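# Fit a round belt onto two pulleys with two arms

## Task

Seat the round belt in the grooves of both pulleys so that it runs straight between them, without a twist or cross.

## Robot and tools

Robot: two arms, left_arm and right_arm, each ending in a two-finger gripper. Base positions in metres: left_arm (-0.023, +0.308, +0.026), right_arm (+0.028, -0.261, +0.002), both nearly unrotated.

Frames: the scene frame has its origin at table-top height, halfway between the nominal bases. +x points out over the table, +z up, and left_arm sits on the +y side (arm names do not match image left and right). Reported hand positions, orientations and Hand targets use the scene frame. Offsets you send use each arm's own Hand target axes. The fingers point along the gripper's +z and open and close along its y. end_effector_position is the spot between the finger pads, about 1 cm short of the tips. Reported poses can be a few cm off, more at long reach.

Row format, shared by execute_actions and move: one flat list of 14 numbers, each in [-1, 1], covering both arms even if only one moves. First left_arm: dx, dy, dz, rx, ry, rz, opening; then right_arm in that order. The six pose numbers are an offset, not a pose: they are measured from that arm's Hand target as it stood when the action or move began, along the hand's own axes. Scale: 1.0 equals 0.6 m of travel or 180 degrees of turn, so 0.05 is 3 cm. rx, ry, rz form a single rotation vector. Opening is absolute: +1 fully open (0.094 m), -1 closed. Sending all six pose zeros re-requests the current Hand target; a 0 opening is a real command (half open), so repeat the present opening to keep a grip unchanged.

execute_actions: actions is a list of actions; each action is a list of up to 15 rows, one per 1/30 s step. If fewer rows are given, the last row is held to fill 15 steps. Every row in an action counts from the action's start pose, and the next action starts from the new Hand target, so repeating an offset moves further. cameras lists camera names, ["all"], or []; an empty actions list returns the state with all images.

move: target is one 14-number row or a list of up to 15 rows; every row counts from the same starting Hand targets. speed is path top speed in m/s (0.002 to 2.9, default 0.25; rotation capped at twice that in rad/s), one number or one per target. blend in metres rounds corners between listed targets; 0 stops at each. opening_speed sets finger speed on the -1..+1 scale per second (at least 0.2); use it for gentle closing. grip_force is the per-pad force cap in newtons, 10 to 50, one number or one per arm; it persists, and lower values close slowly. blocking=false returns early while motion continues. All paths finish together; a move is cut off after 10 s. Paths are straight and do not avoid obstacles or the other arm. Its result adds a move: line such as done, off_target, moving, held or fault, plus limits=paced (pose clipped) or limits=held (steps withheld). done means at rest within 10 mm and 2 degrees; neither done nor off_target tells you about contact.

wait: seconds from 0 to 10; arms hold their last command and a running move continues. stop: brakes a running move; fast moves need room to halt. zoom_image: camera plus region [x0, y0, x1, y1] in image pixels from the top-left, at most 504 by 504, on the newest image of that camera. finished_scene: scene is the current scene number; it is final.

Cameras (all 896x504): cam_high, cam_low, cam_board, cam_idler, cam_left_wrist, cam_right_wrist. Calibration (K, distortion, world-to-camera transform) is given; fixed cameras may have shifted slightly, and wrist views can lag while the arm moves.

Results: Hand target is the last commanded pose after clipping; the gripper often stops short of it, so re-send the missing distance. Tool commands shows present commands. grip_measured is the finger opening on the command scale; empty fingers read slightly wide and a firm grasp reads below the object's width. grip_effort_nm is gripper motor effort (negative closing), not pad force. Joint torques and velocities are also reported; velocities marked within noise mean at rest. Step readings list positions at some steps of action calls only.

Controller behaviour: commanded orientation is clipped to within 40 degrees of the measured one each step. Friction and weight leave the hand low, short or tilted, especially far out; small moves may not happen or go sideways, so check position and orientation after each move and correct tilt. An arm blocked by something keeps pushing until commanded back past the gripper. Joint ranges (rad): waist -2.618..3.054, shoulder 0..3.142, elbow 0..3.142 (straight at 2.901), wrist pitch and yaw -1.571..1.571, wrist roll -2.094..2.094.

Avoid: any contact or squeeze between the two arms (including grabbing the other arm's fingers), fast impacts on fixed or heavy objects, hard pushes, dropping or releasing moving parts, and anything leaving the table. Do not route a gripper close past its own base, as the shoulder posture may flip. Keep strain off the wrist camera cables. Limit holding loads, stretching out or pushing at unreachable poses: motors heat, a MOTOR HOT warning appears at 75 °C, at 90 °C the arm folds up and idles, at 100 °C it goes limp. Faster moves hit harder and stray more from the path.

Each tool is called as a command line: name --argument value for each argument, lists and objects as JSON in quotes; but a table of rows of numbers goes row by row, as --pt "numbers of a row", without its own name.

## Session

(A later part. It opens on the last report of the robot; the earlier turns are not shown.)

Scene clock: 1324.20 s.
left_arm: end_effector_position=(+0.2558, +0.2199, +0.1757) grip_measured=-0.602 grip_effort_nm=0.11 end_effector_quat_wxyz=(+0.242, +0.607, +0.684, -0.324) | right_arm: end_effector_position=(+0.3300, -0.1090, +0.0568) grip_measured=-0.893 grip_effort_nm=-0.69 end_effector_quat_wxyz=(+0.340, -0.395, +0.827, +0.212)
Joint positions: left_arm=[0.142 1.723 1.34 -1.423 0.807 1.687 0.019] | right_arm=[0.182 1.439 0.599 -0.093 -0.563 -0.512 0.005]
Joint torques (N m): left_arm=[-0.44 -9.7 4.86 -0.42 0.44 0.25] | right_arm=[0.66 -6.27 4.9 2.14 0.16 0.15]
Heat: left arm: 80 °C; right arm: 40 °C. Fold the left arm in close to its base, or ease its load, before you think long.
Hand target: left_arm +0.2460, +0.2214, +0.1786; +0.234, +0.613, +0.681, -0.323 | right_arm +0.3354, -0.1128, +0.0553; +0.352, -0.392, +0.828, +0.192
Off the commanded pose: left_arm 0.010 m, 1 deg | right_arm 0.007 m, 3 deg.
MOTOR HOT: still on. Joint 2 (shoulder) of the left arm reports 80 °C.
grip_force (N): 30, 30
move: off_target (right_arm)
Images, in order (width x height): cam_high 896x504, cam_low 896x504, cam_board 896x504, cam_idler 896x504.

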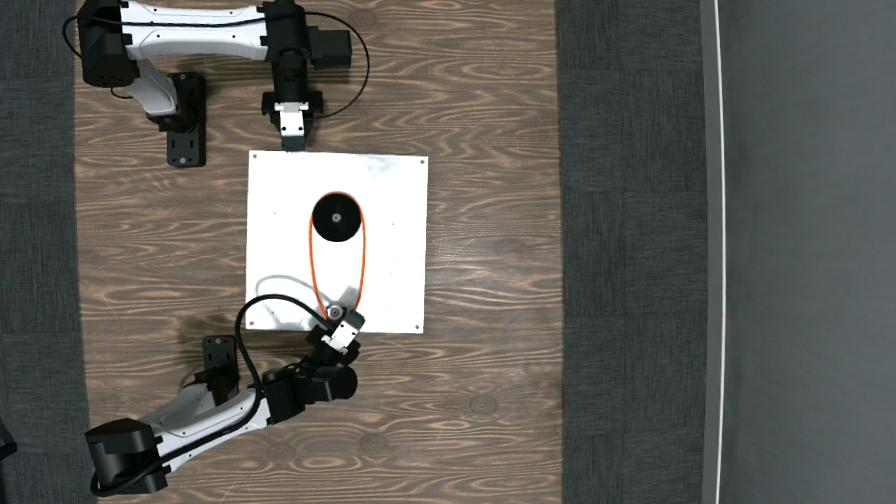

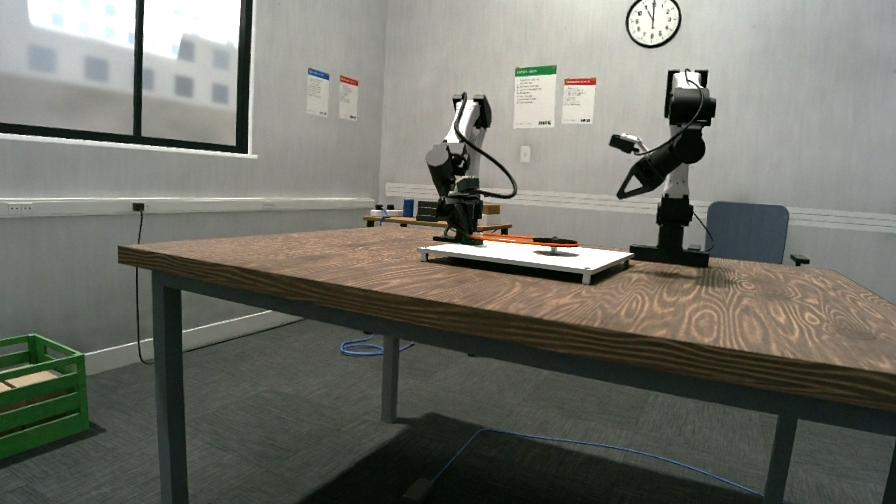

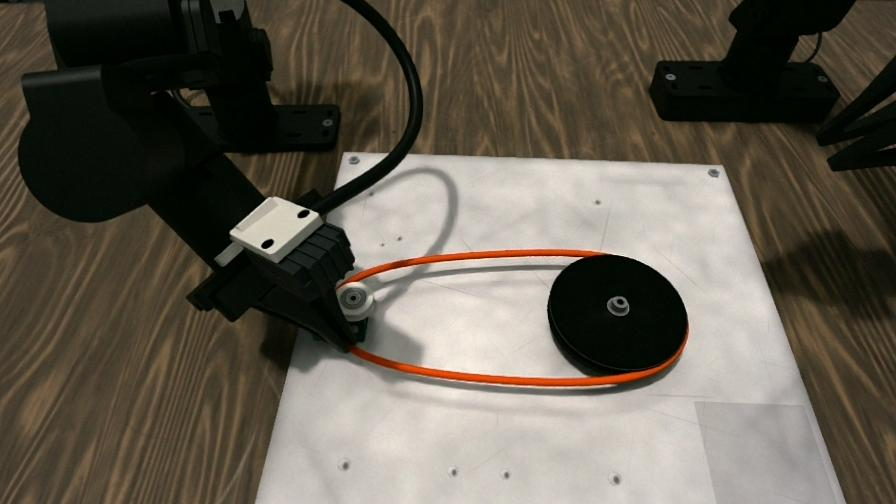

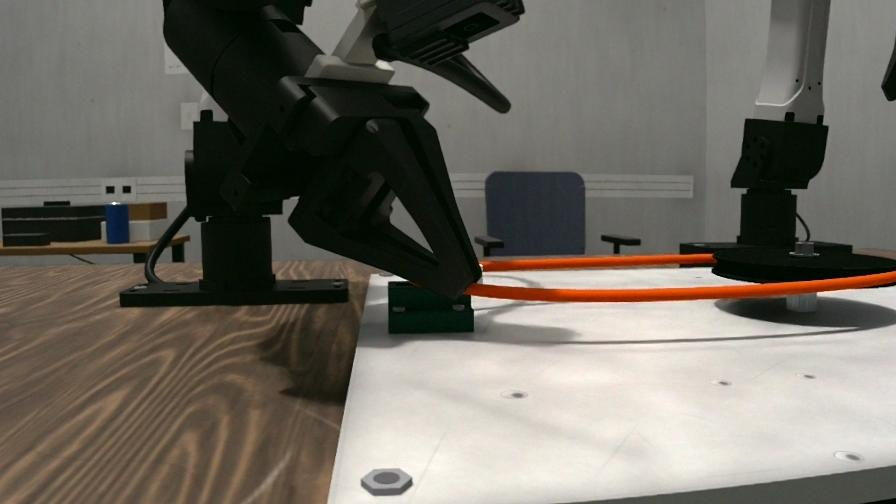

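move --target '[0.0114,-0.0823,0.0065,0,0,0,-0.6,-0.0064,0.0082,0.0082,0,0,0,-1]' --speed 0.06 --cameras '["cam_high","cam_idler","cam_board","cam_low"]'

zoom_image --camera "cam_high" --region '[300, 285, 370, 345]'

zoom_image --camera "cam_idler" --region '[375, 235, 515, 310]'

zoom_image --camera "cam_board" --region '[310, 260, 400, 360]'

Scene clock: 1361.03 s.
left_arm: end_effector_position=(+0.2063, +0.2190, +0.1779) grip_measured=-0.602 grip_effort_nm=0.11 end_effector_quat_wxyz=(+0.244, +0.608, +0.683, -0.323) | right_arm: end_effector_position=(+0.3286, -0.1027, +0.0561) grip_measured=-0.893 grip_effort_nm=-0.69 end_effector_quat_wxyz=(+0.337, -0.395, +0.829, +0.210)
Joint positions: left_arm=[0.167 1.543 1.155 -1.441 0.802 1.726 0.019] | right_arm=[0.212 1.439 0.599 -0.085 -0.54 -0.486 0.005]
Joint torques (N m): left_arm=[0.36 -7.84 4.38 -0.5 0.32 0.22] | right_arm=[0.87 -5.7 4.97 2.28 0.13 0.18]
Heat: left arm: 69 °C; right arm: 39 °C.
Hand target: left_arm +0.1960, +0.2213, +0.1786; +0.234, +0.614, +0.681, -0.323 | right_arm +0.3354, -0.1049, +0.0550; +0.352, -0.392, +0.828, +0.192
Off the commanded pose: left_arm 0.011 m, 1 deg | right_arm 0.007 m, 3 deg.
MOTOR HOT: cleared for the motors of the left arm.
grip_force (N): 30, 30
move: off_target (left_arm, right_arm)
Images, in order (width x height): cam_high 896x504, cam_low 896x504, cam_board 896x504, cam_idler 896x504.

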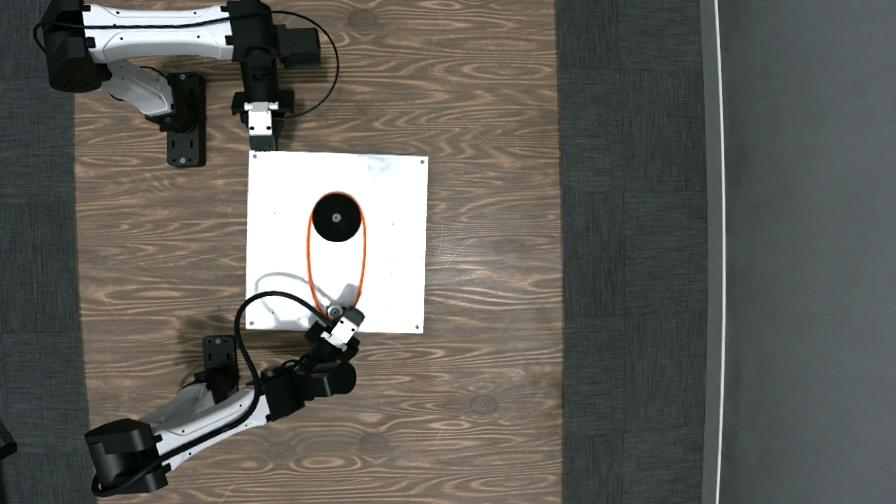

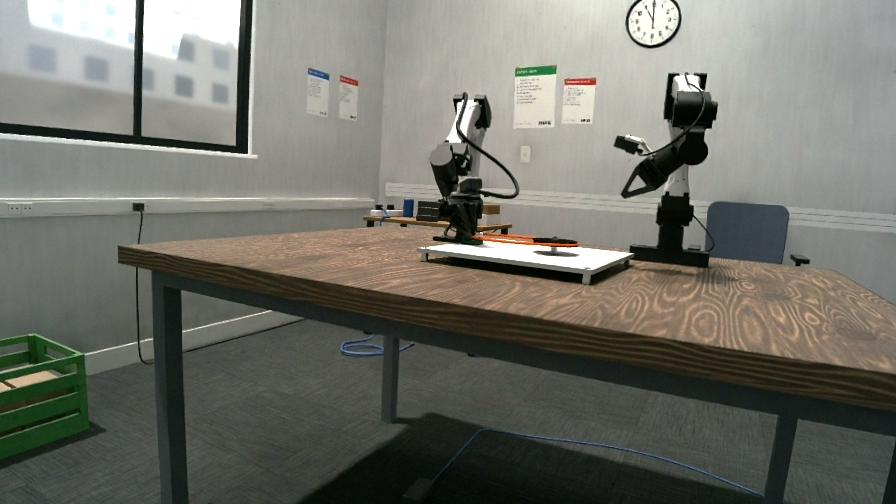

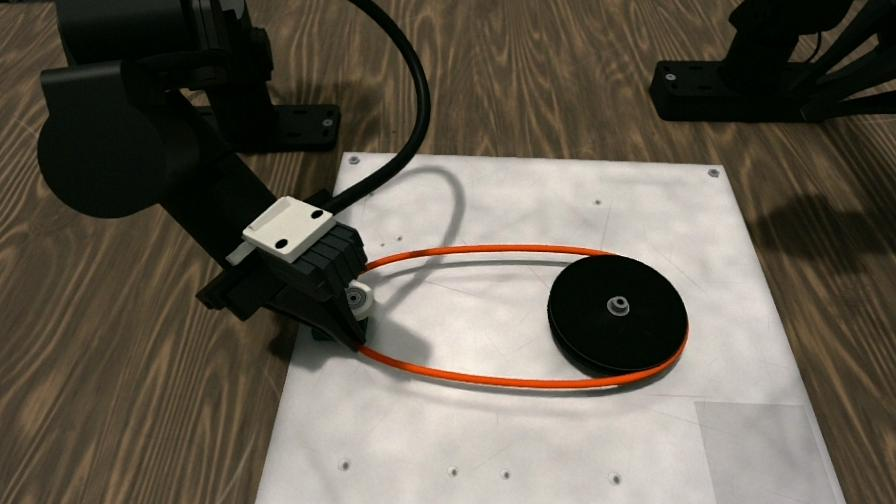

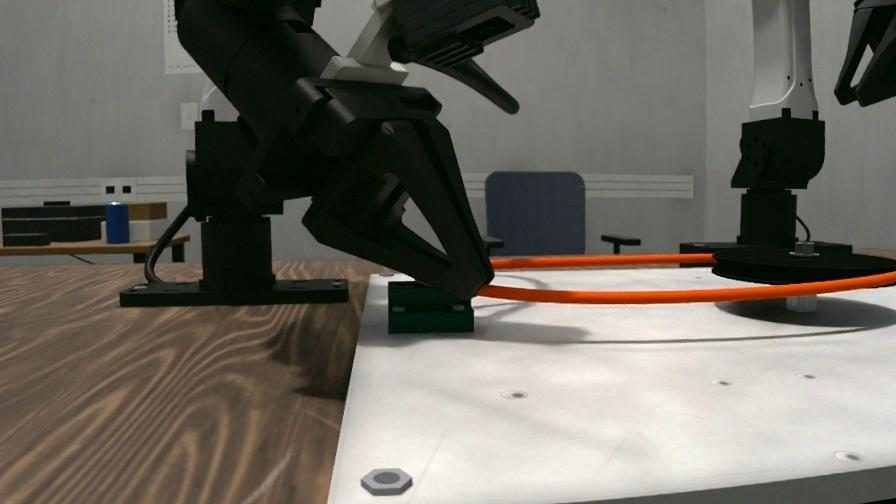

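Scaled by 7.200 from the camera's 896x504 image, which has a finer 1280x720 frame.

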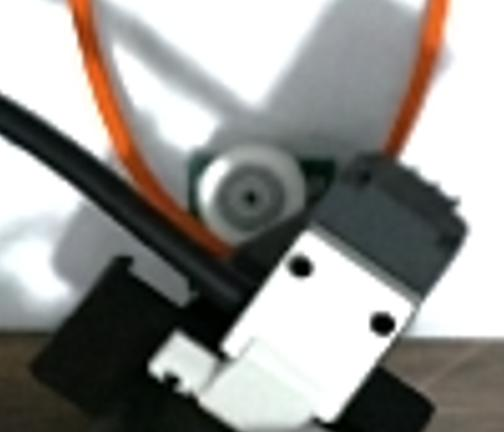

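Scaled by 3.600 from the camera's 896x504 image, which has a finer 1280x720 frame.

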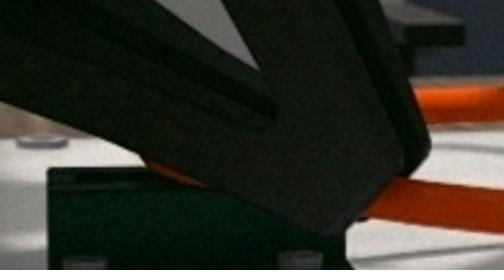

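Scaled by 5.040 from the camera's 896x504 image, which has a finer 1280x720 frame.

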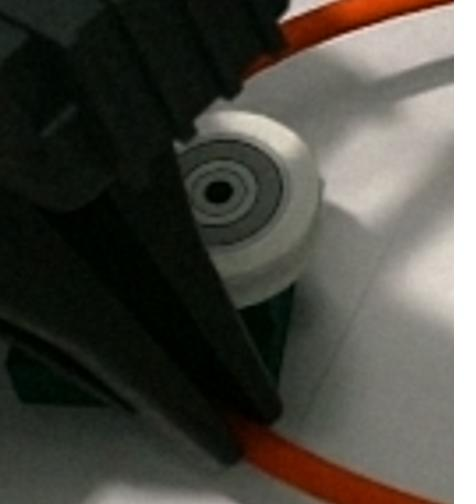

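move --target '[0,0,0,0,0,0,-0.6,-0.0100,-0.0026,0.0081,0,0,0,-1]' --speed 0.05 --cameras '["cam_high","cam_idler","cam_board","cam_low"]'

zoom_image --camera "cam_high" --region '[300, 285, 370, 345]'

zoom_image --camera "cam_idler" --region '[375, 235, 515, 310]'

zoom_image --camera "cam_board" --region '[310, 260, 400, 360]'

Scene clock: 1391.90 s.
left_arm: end_effector_position=(+0.2063, +0.2190, +0.1779) grip_measured=-0.602 grip_effort_nm=0.11 end_effector_quat_wxyz=(+0.244, +0.608, +0.683, -0.323) | right_arm: end_effector_position=(+0.3301, -0.1002, +0.0544) grip_measured=-0.893 grip_effort_nm=-0.69 end_effector_quat_wxyz=(+0.337, -0.394, +0.830, +0.207)
Joint positions: left_arm=[0.167 1.543 1.155 -1.441 0.802 1.726 0.019] | right_arm=[0.225 1.449 0.599 -0.068 -0.526 -0.474 0.005]
Joint torques (N m): left_arm=[0.32 -7.62 4.63 -0.45 0.36 0.24] | right_arm=[1.02 -4.37 6.99 2.2 0.11 0.18]
Heat: left arm: 61 °C; right arm: 42 °C.
Hand target: left_arm +0.1960, +0.2213, +0.1786; +0.234, +0.614, +0.681, -0.323 | right_arm +0.3414, -0.0999, +0.0560; +0.352, -0.392, +0.828, +0.192
Off the commanded pose: left_arm 0.011 m, 1 deg | right_arm 0.011 m, 2 deg.
grip_force (N): 30, 30
move: off_target (left_arm, right_arm)
Images, in order (width x height): cam_high 896x504, cam_low 896x504, cam_board 896x504, cam_idler 896x504.

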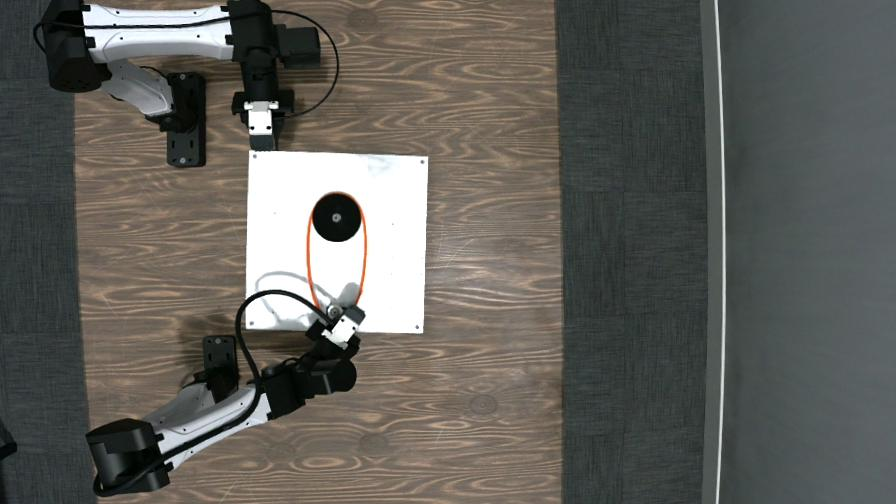

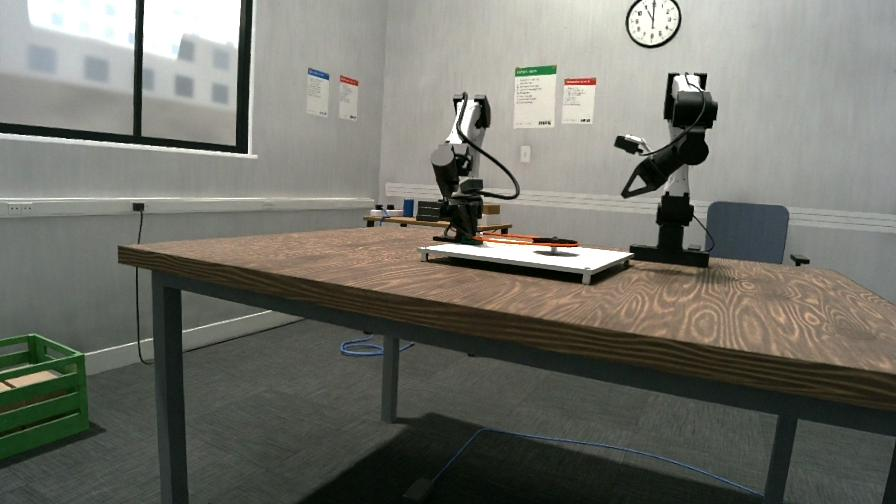

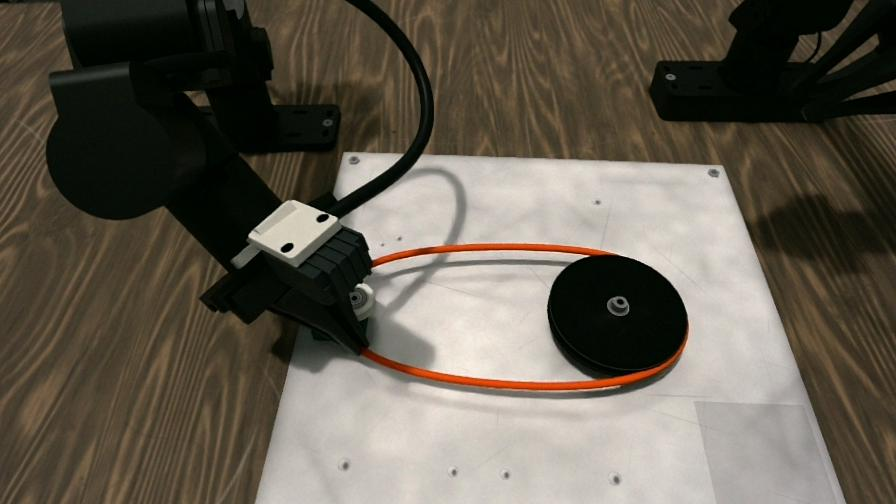

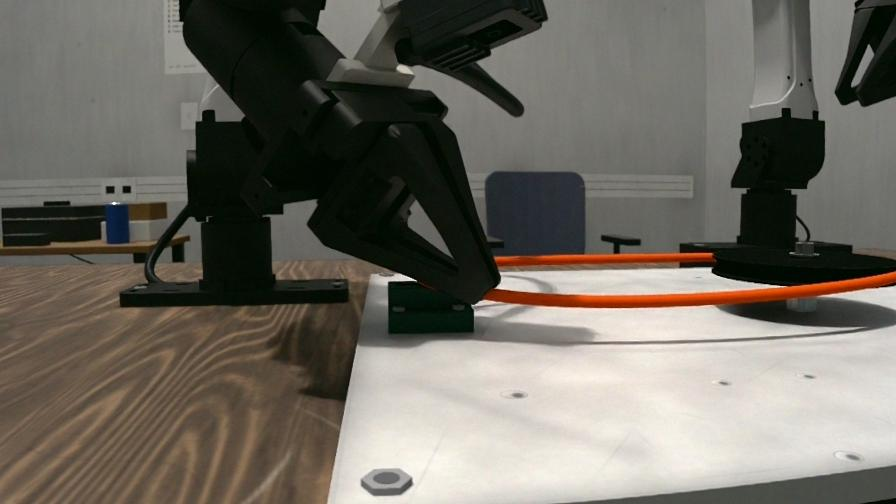

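Scaled by 7.200 from the camera's 896x504 image, which has a finer 1280x720 frame.

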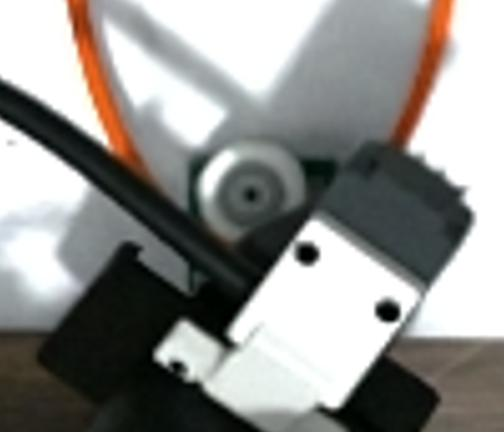

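Scaled by 3.600 from the camera's 896x504 image, which has a finer 1280x720 frame.

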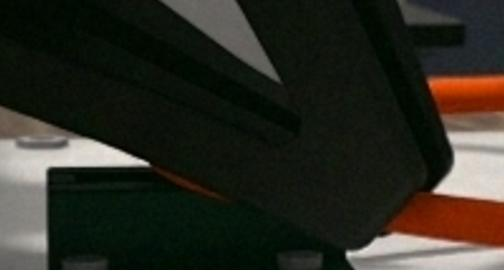

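Scaled by 5.040 from the camera's 896x504 image, which has a finer 1280x720 frame.

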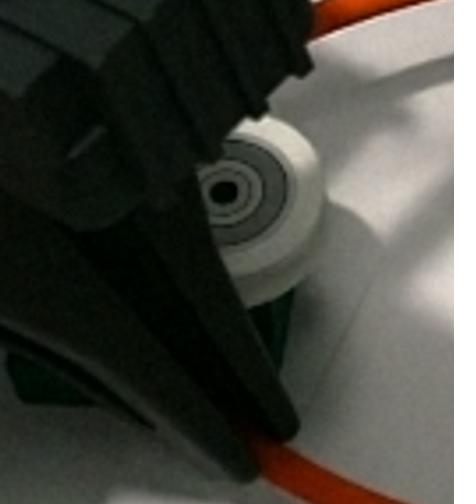

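move --target '[0,0,0,0,0,0,-0.6,0,0,0,0,0,0,-0.82]' --speed 0.05 --opening_speed 0.3 --cameras '["cam_high","cam_idler","cam_board","cam_low"]'

zoom_image --camera "cam_high" --region '[300, 285, 370, 345]'

zoom_image --camera "cam_idler" --region '[375, 235, 515, 310]'

zoom_image --camera "cam_board" --region '[310, 260, 400, 360]'

Scene clock: 1412.07 s.
left_arm: end_effector_position=(+0.2063, +0.2190, +0.1779) grip_measured=-0.602 grip_effort_nm=0.11 end_effector_quat_wxyz=(+0.244, +0.608, +0.683, -0.323) | right_arm: end_effector_position=(+0.3309, -0.1010, +0.0542) grip_measured=-0.823 grip_effort_nm=0.12 end_effector_quat_wxyz=(+0.337, -0.393, +0.831, +0.204)
Joint positions: left_arm=[0.167 1.543 1.155 -1.441 0.802 1.726 0.019] | right_arm=[0.225 1.449 0.599 -0.067 -0.52 -0.472 0.008]
Joint torques (N m): left_arm=[0.1 -7.9 4.72 -0.44 0.35 0.19] | right_arm=[1.03 -4.34 7.01 2.19 0.05 0.19]
Heat: left arm: 58 °C; right arm: 41 °C.
Hand target: left_arm +0.1960, +0.2213, +0.1786; +0.234, +0.614, +0.681, -0.323 | right_arm +0.3414, -0.0999, +0.0560; +0.352, -0.392, +0.828, +0.192
Off the commanded pose: left_arm 0.011 m, 1 deg | right_arm 0.011 m, 2 deg.
grip_force (N): 30, 30
move: off_target (left_arm, right_arm)
Images, in order (width x height): cam_high 896x504, cam_low 896x504, cam_board 896x504, cam_idler 896x504.

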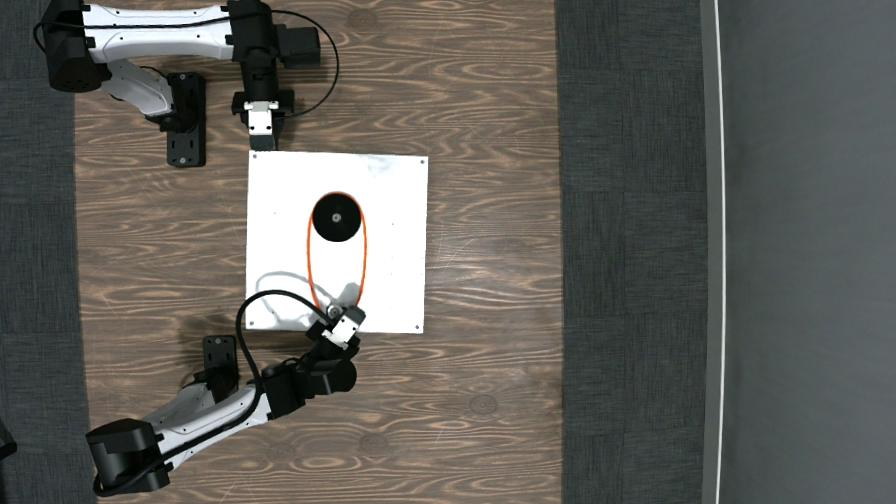

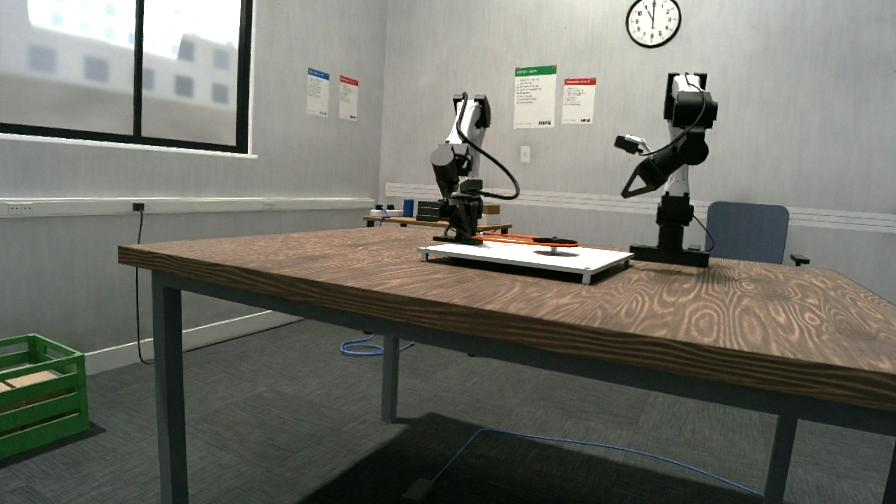

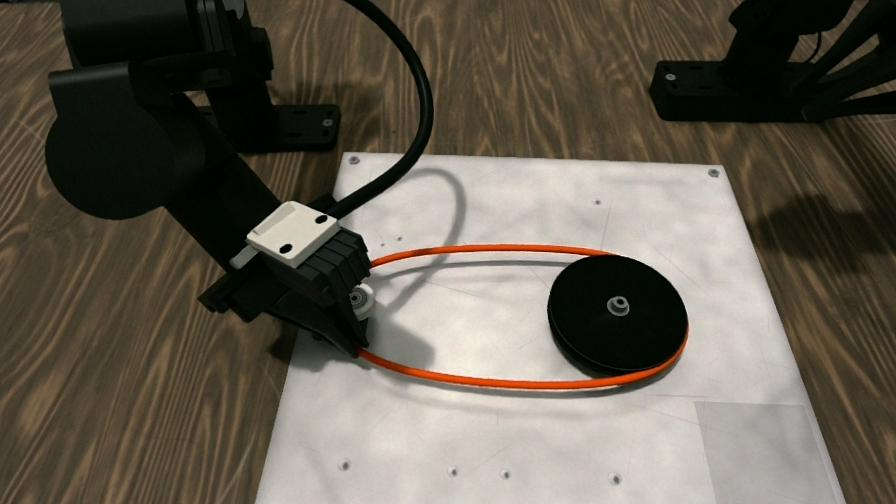

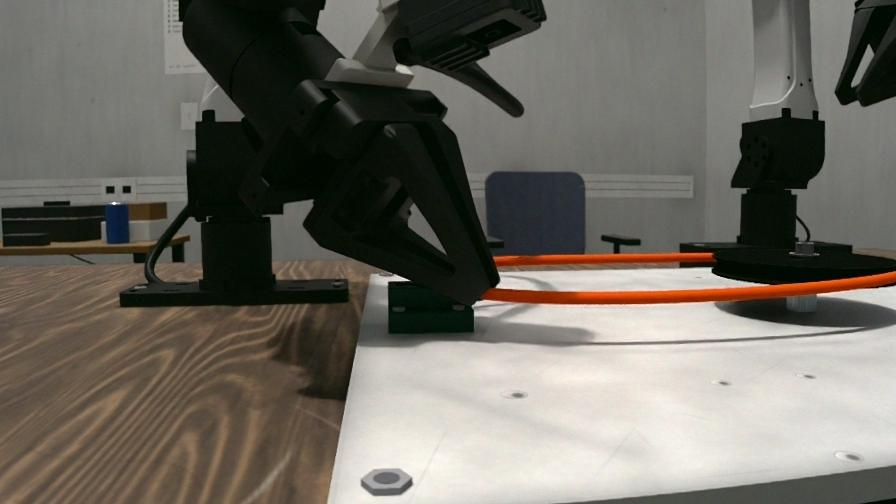

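Scaled by 7.200 from the camera's 896x504 image, which has a finer 1280x720 frame.

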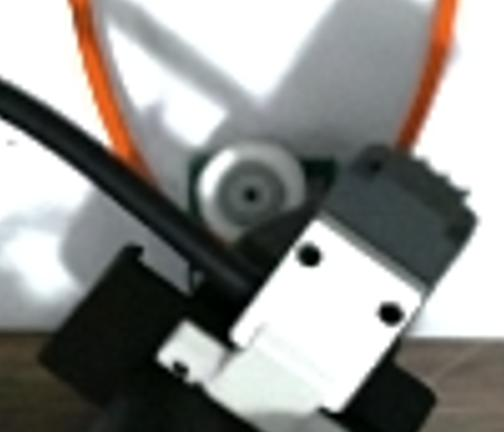

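Scaled by 3.600 from the camera's 896x504 image, which has a finer 1280x720 frame.

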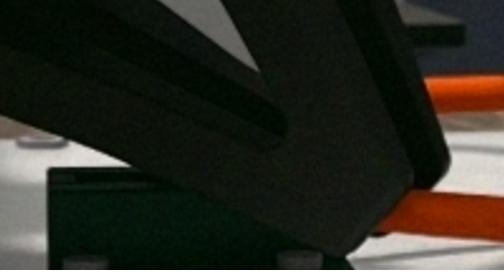

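Scaled by 5.040 from the camera's 896x504 image, which has a finer 1280x720 frame.

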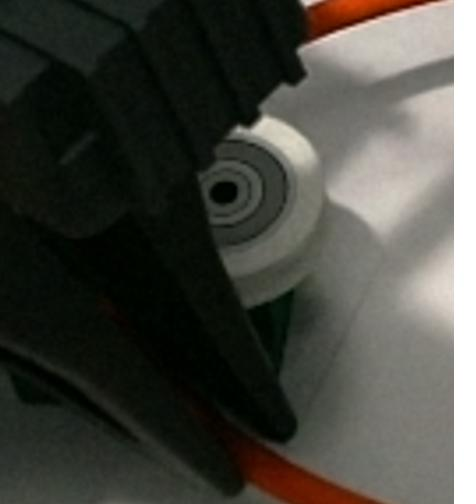

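move --target '[0,0,0,0,0,0,-0.6,0.0078,0.0103,-0.0545,0,0,0,-0.82]' --speed 0.03 --cameras '["cam_high","cam_idler","cam_board","cam_low"]'

zoom_image --camera "cam_high" --region '[300, 285, 370, 345]'

zoom_image --camera "cam_idler" --region '[375, 235, 515, 310]'

zoom_image --camera "cam_board" --region '[310, 260, 400, 360]'

Scene clock: 1428.20 s.
left_arm: end_effector_position=(+0.2063, +0.2190, +0.1779) grip_measured=-0.602 grip_effort_nm=0.11 end_effector_quat_wxyz=(+0.244, +0.608, +0.683, -0.323) | right_arm: end_effector_position=(+0.3329, -0.1137, +0.0814) grip_measured=-0.823 grip_effort_nm=0.12 end_effector_quat_wxyz=(+0.370, -0.389, +0.823, +0.187)
Joint positions: left_arm=[0.167 1.543 1.155 -1.441 0.802 1.726 0.019] | right_arm=[0.186 1.337 0.599 -0.121 -0.52 -0.494 0.008]
Joint torques (N m): left_arm=[0.24 -7.9 4.64 -0.41 0.4 0.27] | right_arm=[-0.17 -7.25 5.16 1.31 -0.29 -0.11]
Heat: left arm: 57 °C; right arm: 40 °C.
Hand target: left_arm +0.1960, +0.2213, +0.1786; +0.234, +0.614, +0.681, -0.323 | right_arm +0.3203, -0.1179, +0.0750; +0.352, -0.392, +0.828, +0.192
Off the commanded pose: left_arm 0.011 m, 1 deg | right_arm 0.015 m, 2 deg.
grip_force (N): 30, 30
move: off_target (left_arm, right_arm)
Images, in order (width x height): cam_high 896x504, cam_low 896x504, cam_board 896x504, cam_idler 896x504.

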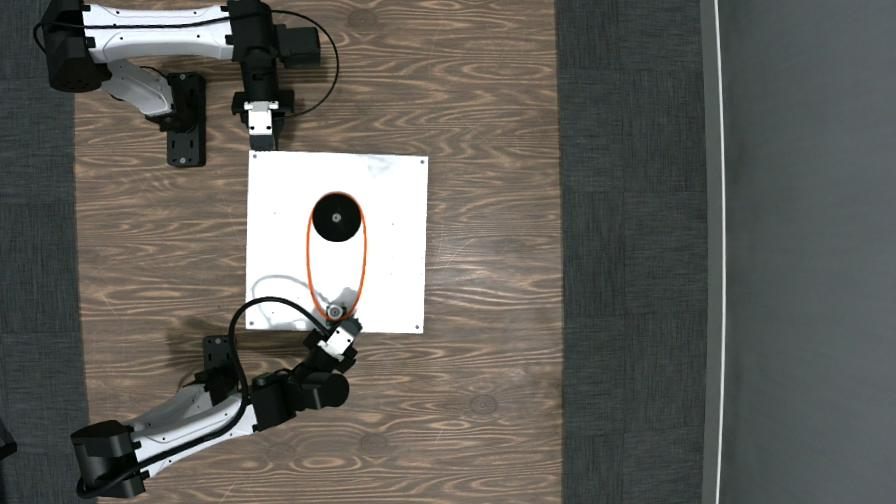

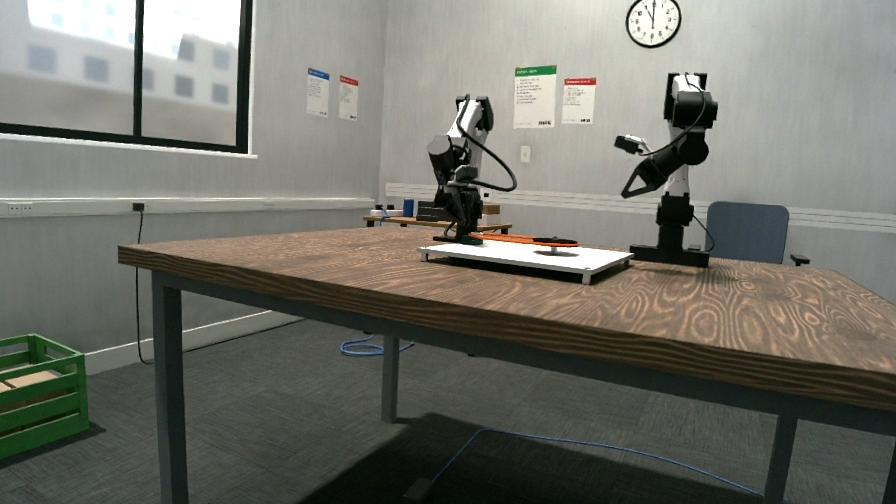

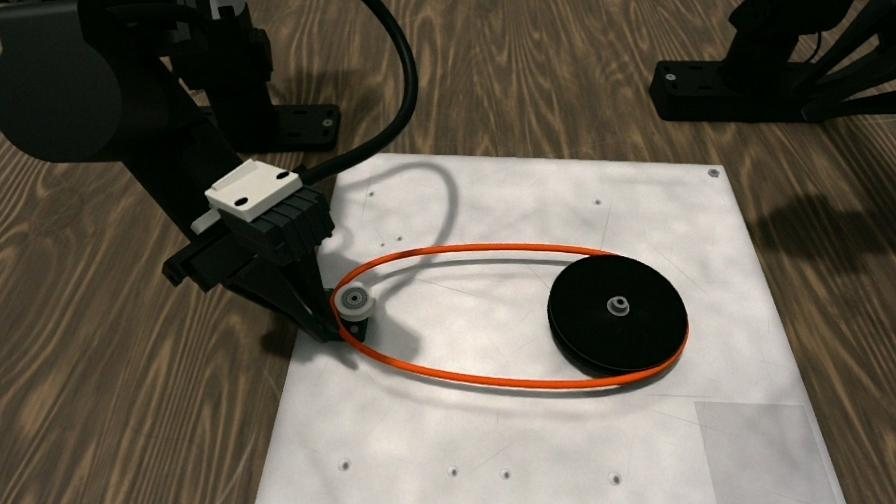

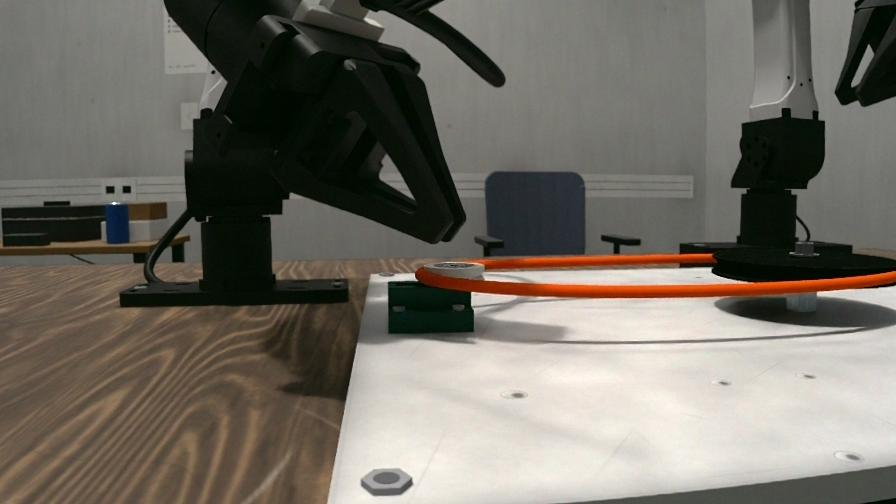

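Scaled by 7.200 from the camera's 896x504 image, which has a finer 1280x720 frame.

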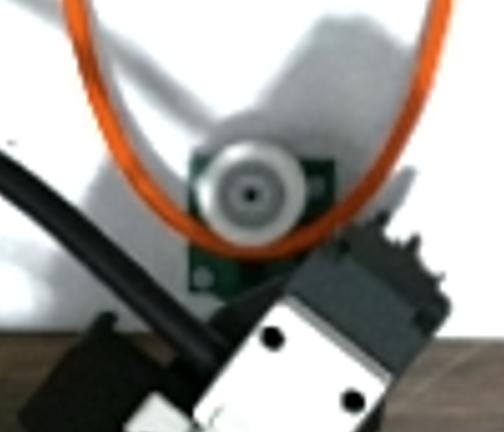

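Scaled by 3.600 from the camera's 896x504 image, which has a finer 1280x720 frame.

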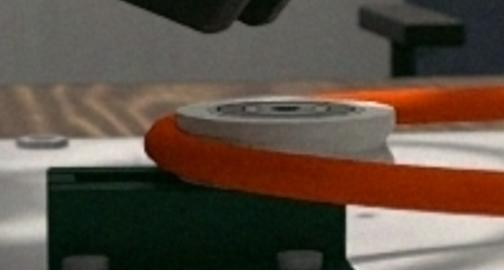

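Scaled by 5.040 from the camera's 896x504 image, which has a finer 1280x720 frame.

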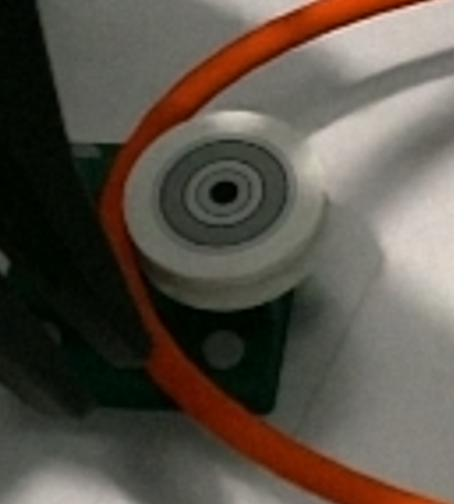

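move --target '[0,0,0,0,0,0,-0.6,-0.03,0,-0.13,0,0,0,-0.82]' --speed 0.1 --cameras '["cam_high","cam_idler","cam_board","cam_low"]'

zoom_image --camera "cam_high" --region '[300, 285, 370, 345]'

zoom_image --camera "cam_idler" --region '[375, 235, 515, 310]'

zoom_image --camera "cam_board" --region '[310, 260, 400, 360]'

zoom_image --camera "cam_high" --region '[290, 180, 390, 280]'

zoom_image --camera "cam_idler" --region '[680, 220, 896, 320]'

zoom_image --camera "cam_low" --region '[450, 220, 610, 265]'

Scene clock: 1445.37 s.
left_arm: end_effector_position=(+0.2063, +0.2190, +0.1779) grip_measured=-0.602 grip_effort_nm=0.11 end_effector_quat_wxyz=(+0.244, +0.608, +0.683, -0.323) | right_arm: end_effector_position=(+0.2978, -0.1584, +0.1295) grip_measured=-0.823 grip_effort_nm=0.11 end_effector_quat_wxyz=(+0.349, -0.383, +0.837, +0.176)
Joint positions: left_arm=[0.167 1.543 1.155 -1.441 0.802 1.726 0.019] | right_arm=[0.018 1.107 0.71 -0.587 -0.584 -0.653 0.008]
Joint torques (N m): left_arm=[0.09 -7.64 4.75 -0.48 0.41 0.21] | right_arm=[-0.17 -4.05 9.89 1.12 -0.69 -0.11]
Heat: left arm: 56 °C; right arm: 39 °C.
Hand target: left_arm +0.1960, +0.2213, +0.1786; +0.234, +0.614, +0.681, -0.323 | right_arm +0.2946, -0.1550, +0.1413; +0.352, -0.392, +0.828, +0.192
Off the commanded pose: left_arm 0.011 m, 1 deg | right_arm 0.013 m, 2 deg.
grip_force (N): 30, 30
move: off_target (left_arm, right_arm)
Images, in order (width x height): cam_high 896x504, cam_low 896x504, cam_board 896x504, cam_idler 896x504.

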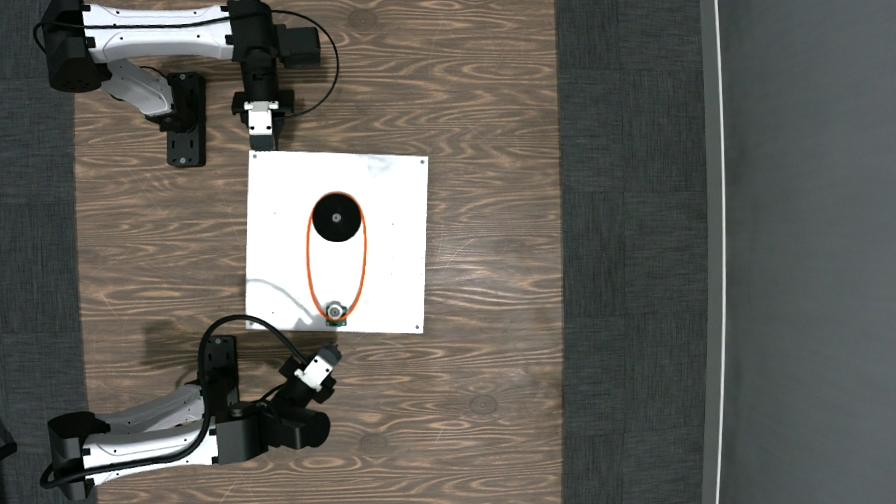

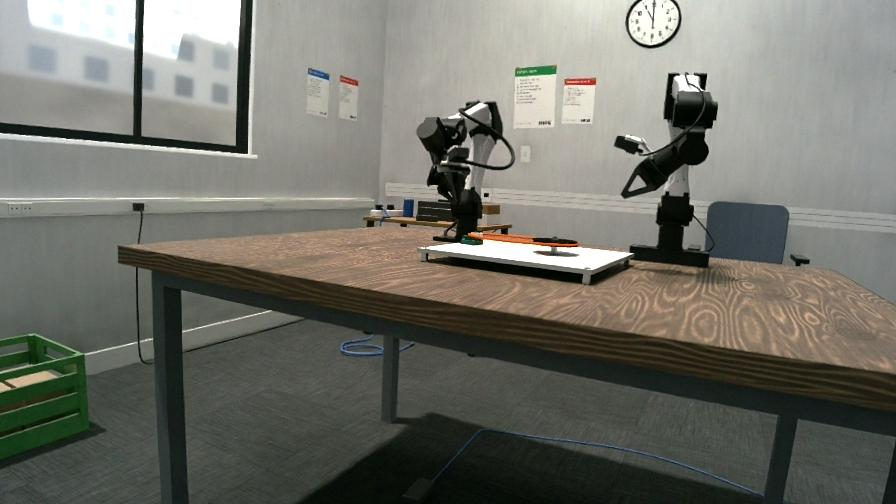

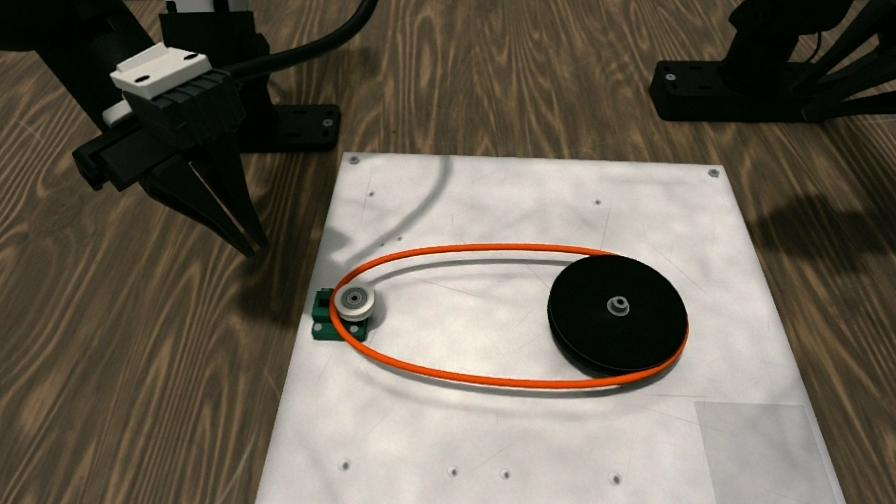

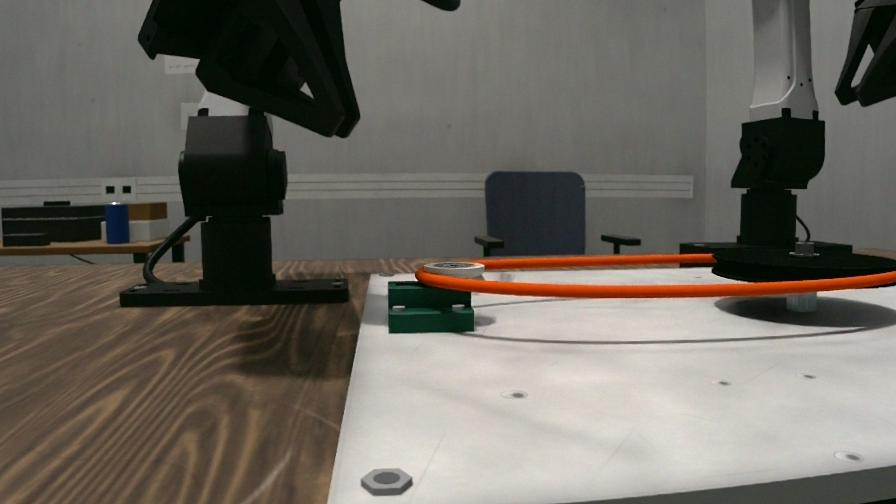

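Scaled by 7.200 from the camera's 896x504 image, which has a finer 1280x720 frame.

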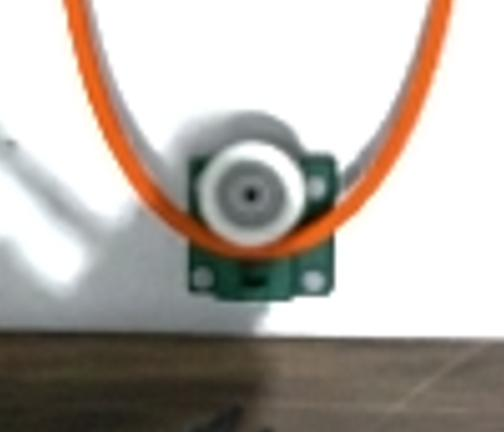

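Scaled by 3.600 from the camera's 896x504 image, which has a finer 1280x720 frame.

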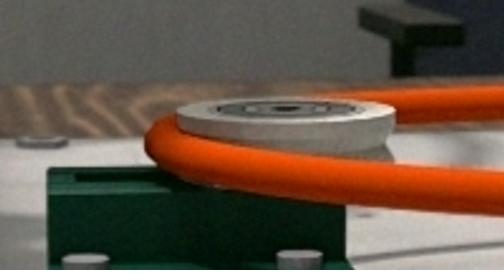

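Scaled by 5.040 from the camera's 896x504 image, which has a finer 1280x720 frame.

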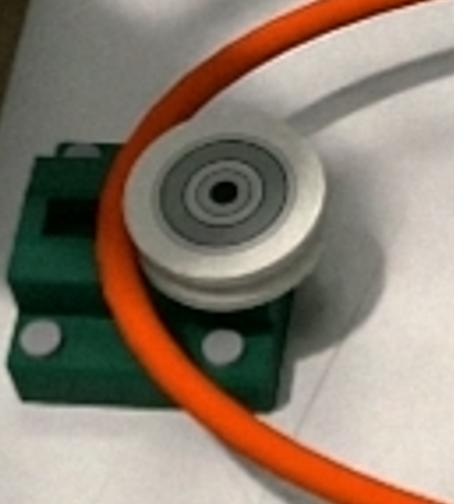

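Scaled by 5.040 from the camera's 896x504 image, which has a finer 1280x720 frame.

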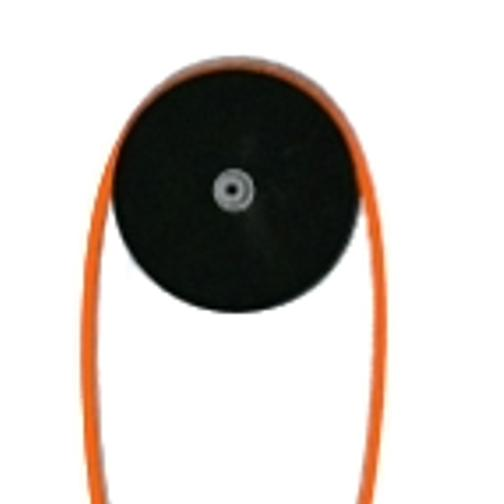

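Scaled by 2.333 from the camera's 896x504 image, which has a finer 1280x720 frame.

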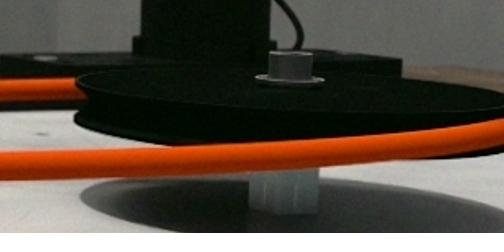

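Scaled by 3.150 from the camera's 896x504 image, which has a finer 1280x720 frame.

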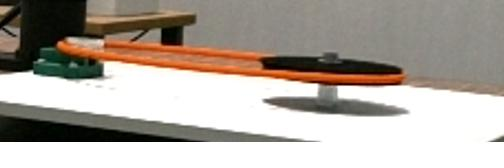

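finished_scene --scene 1

The scene is finished: the task was done.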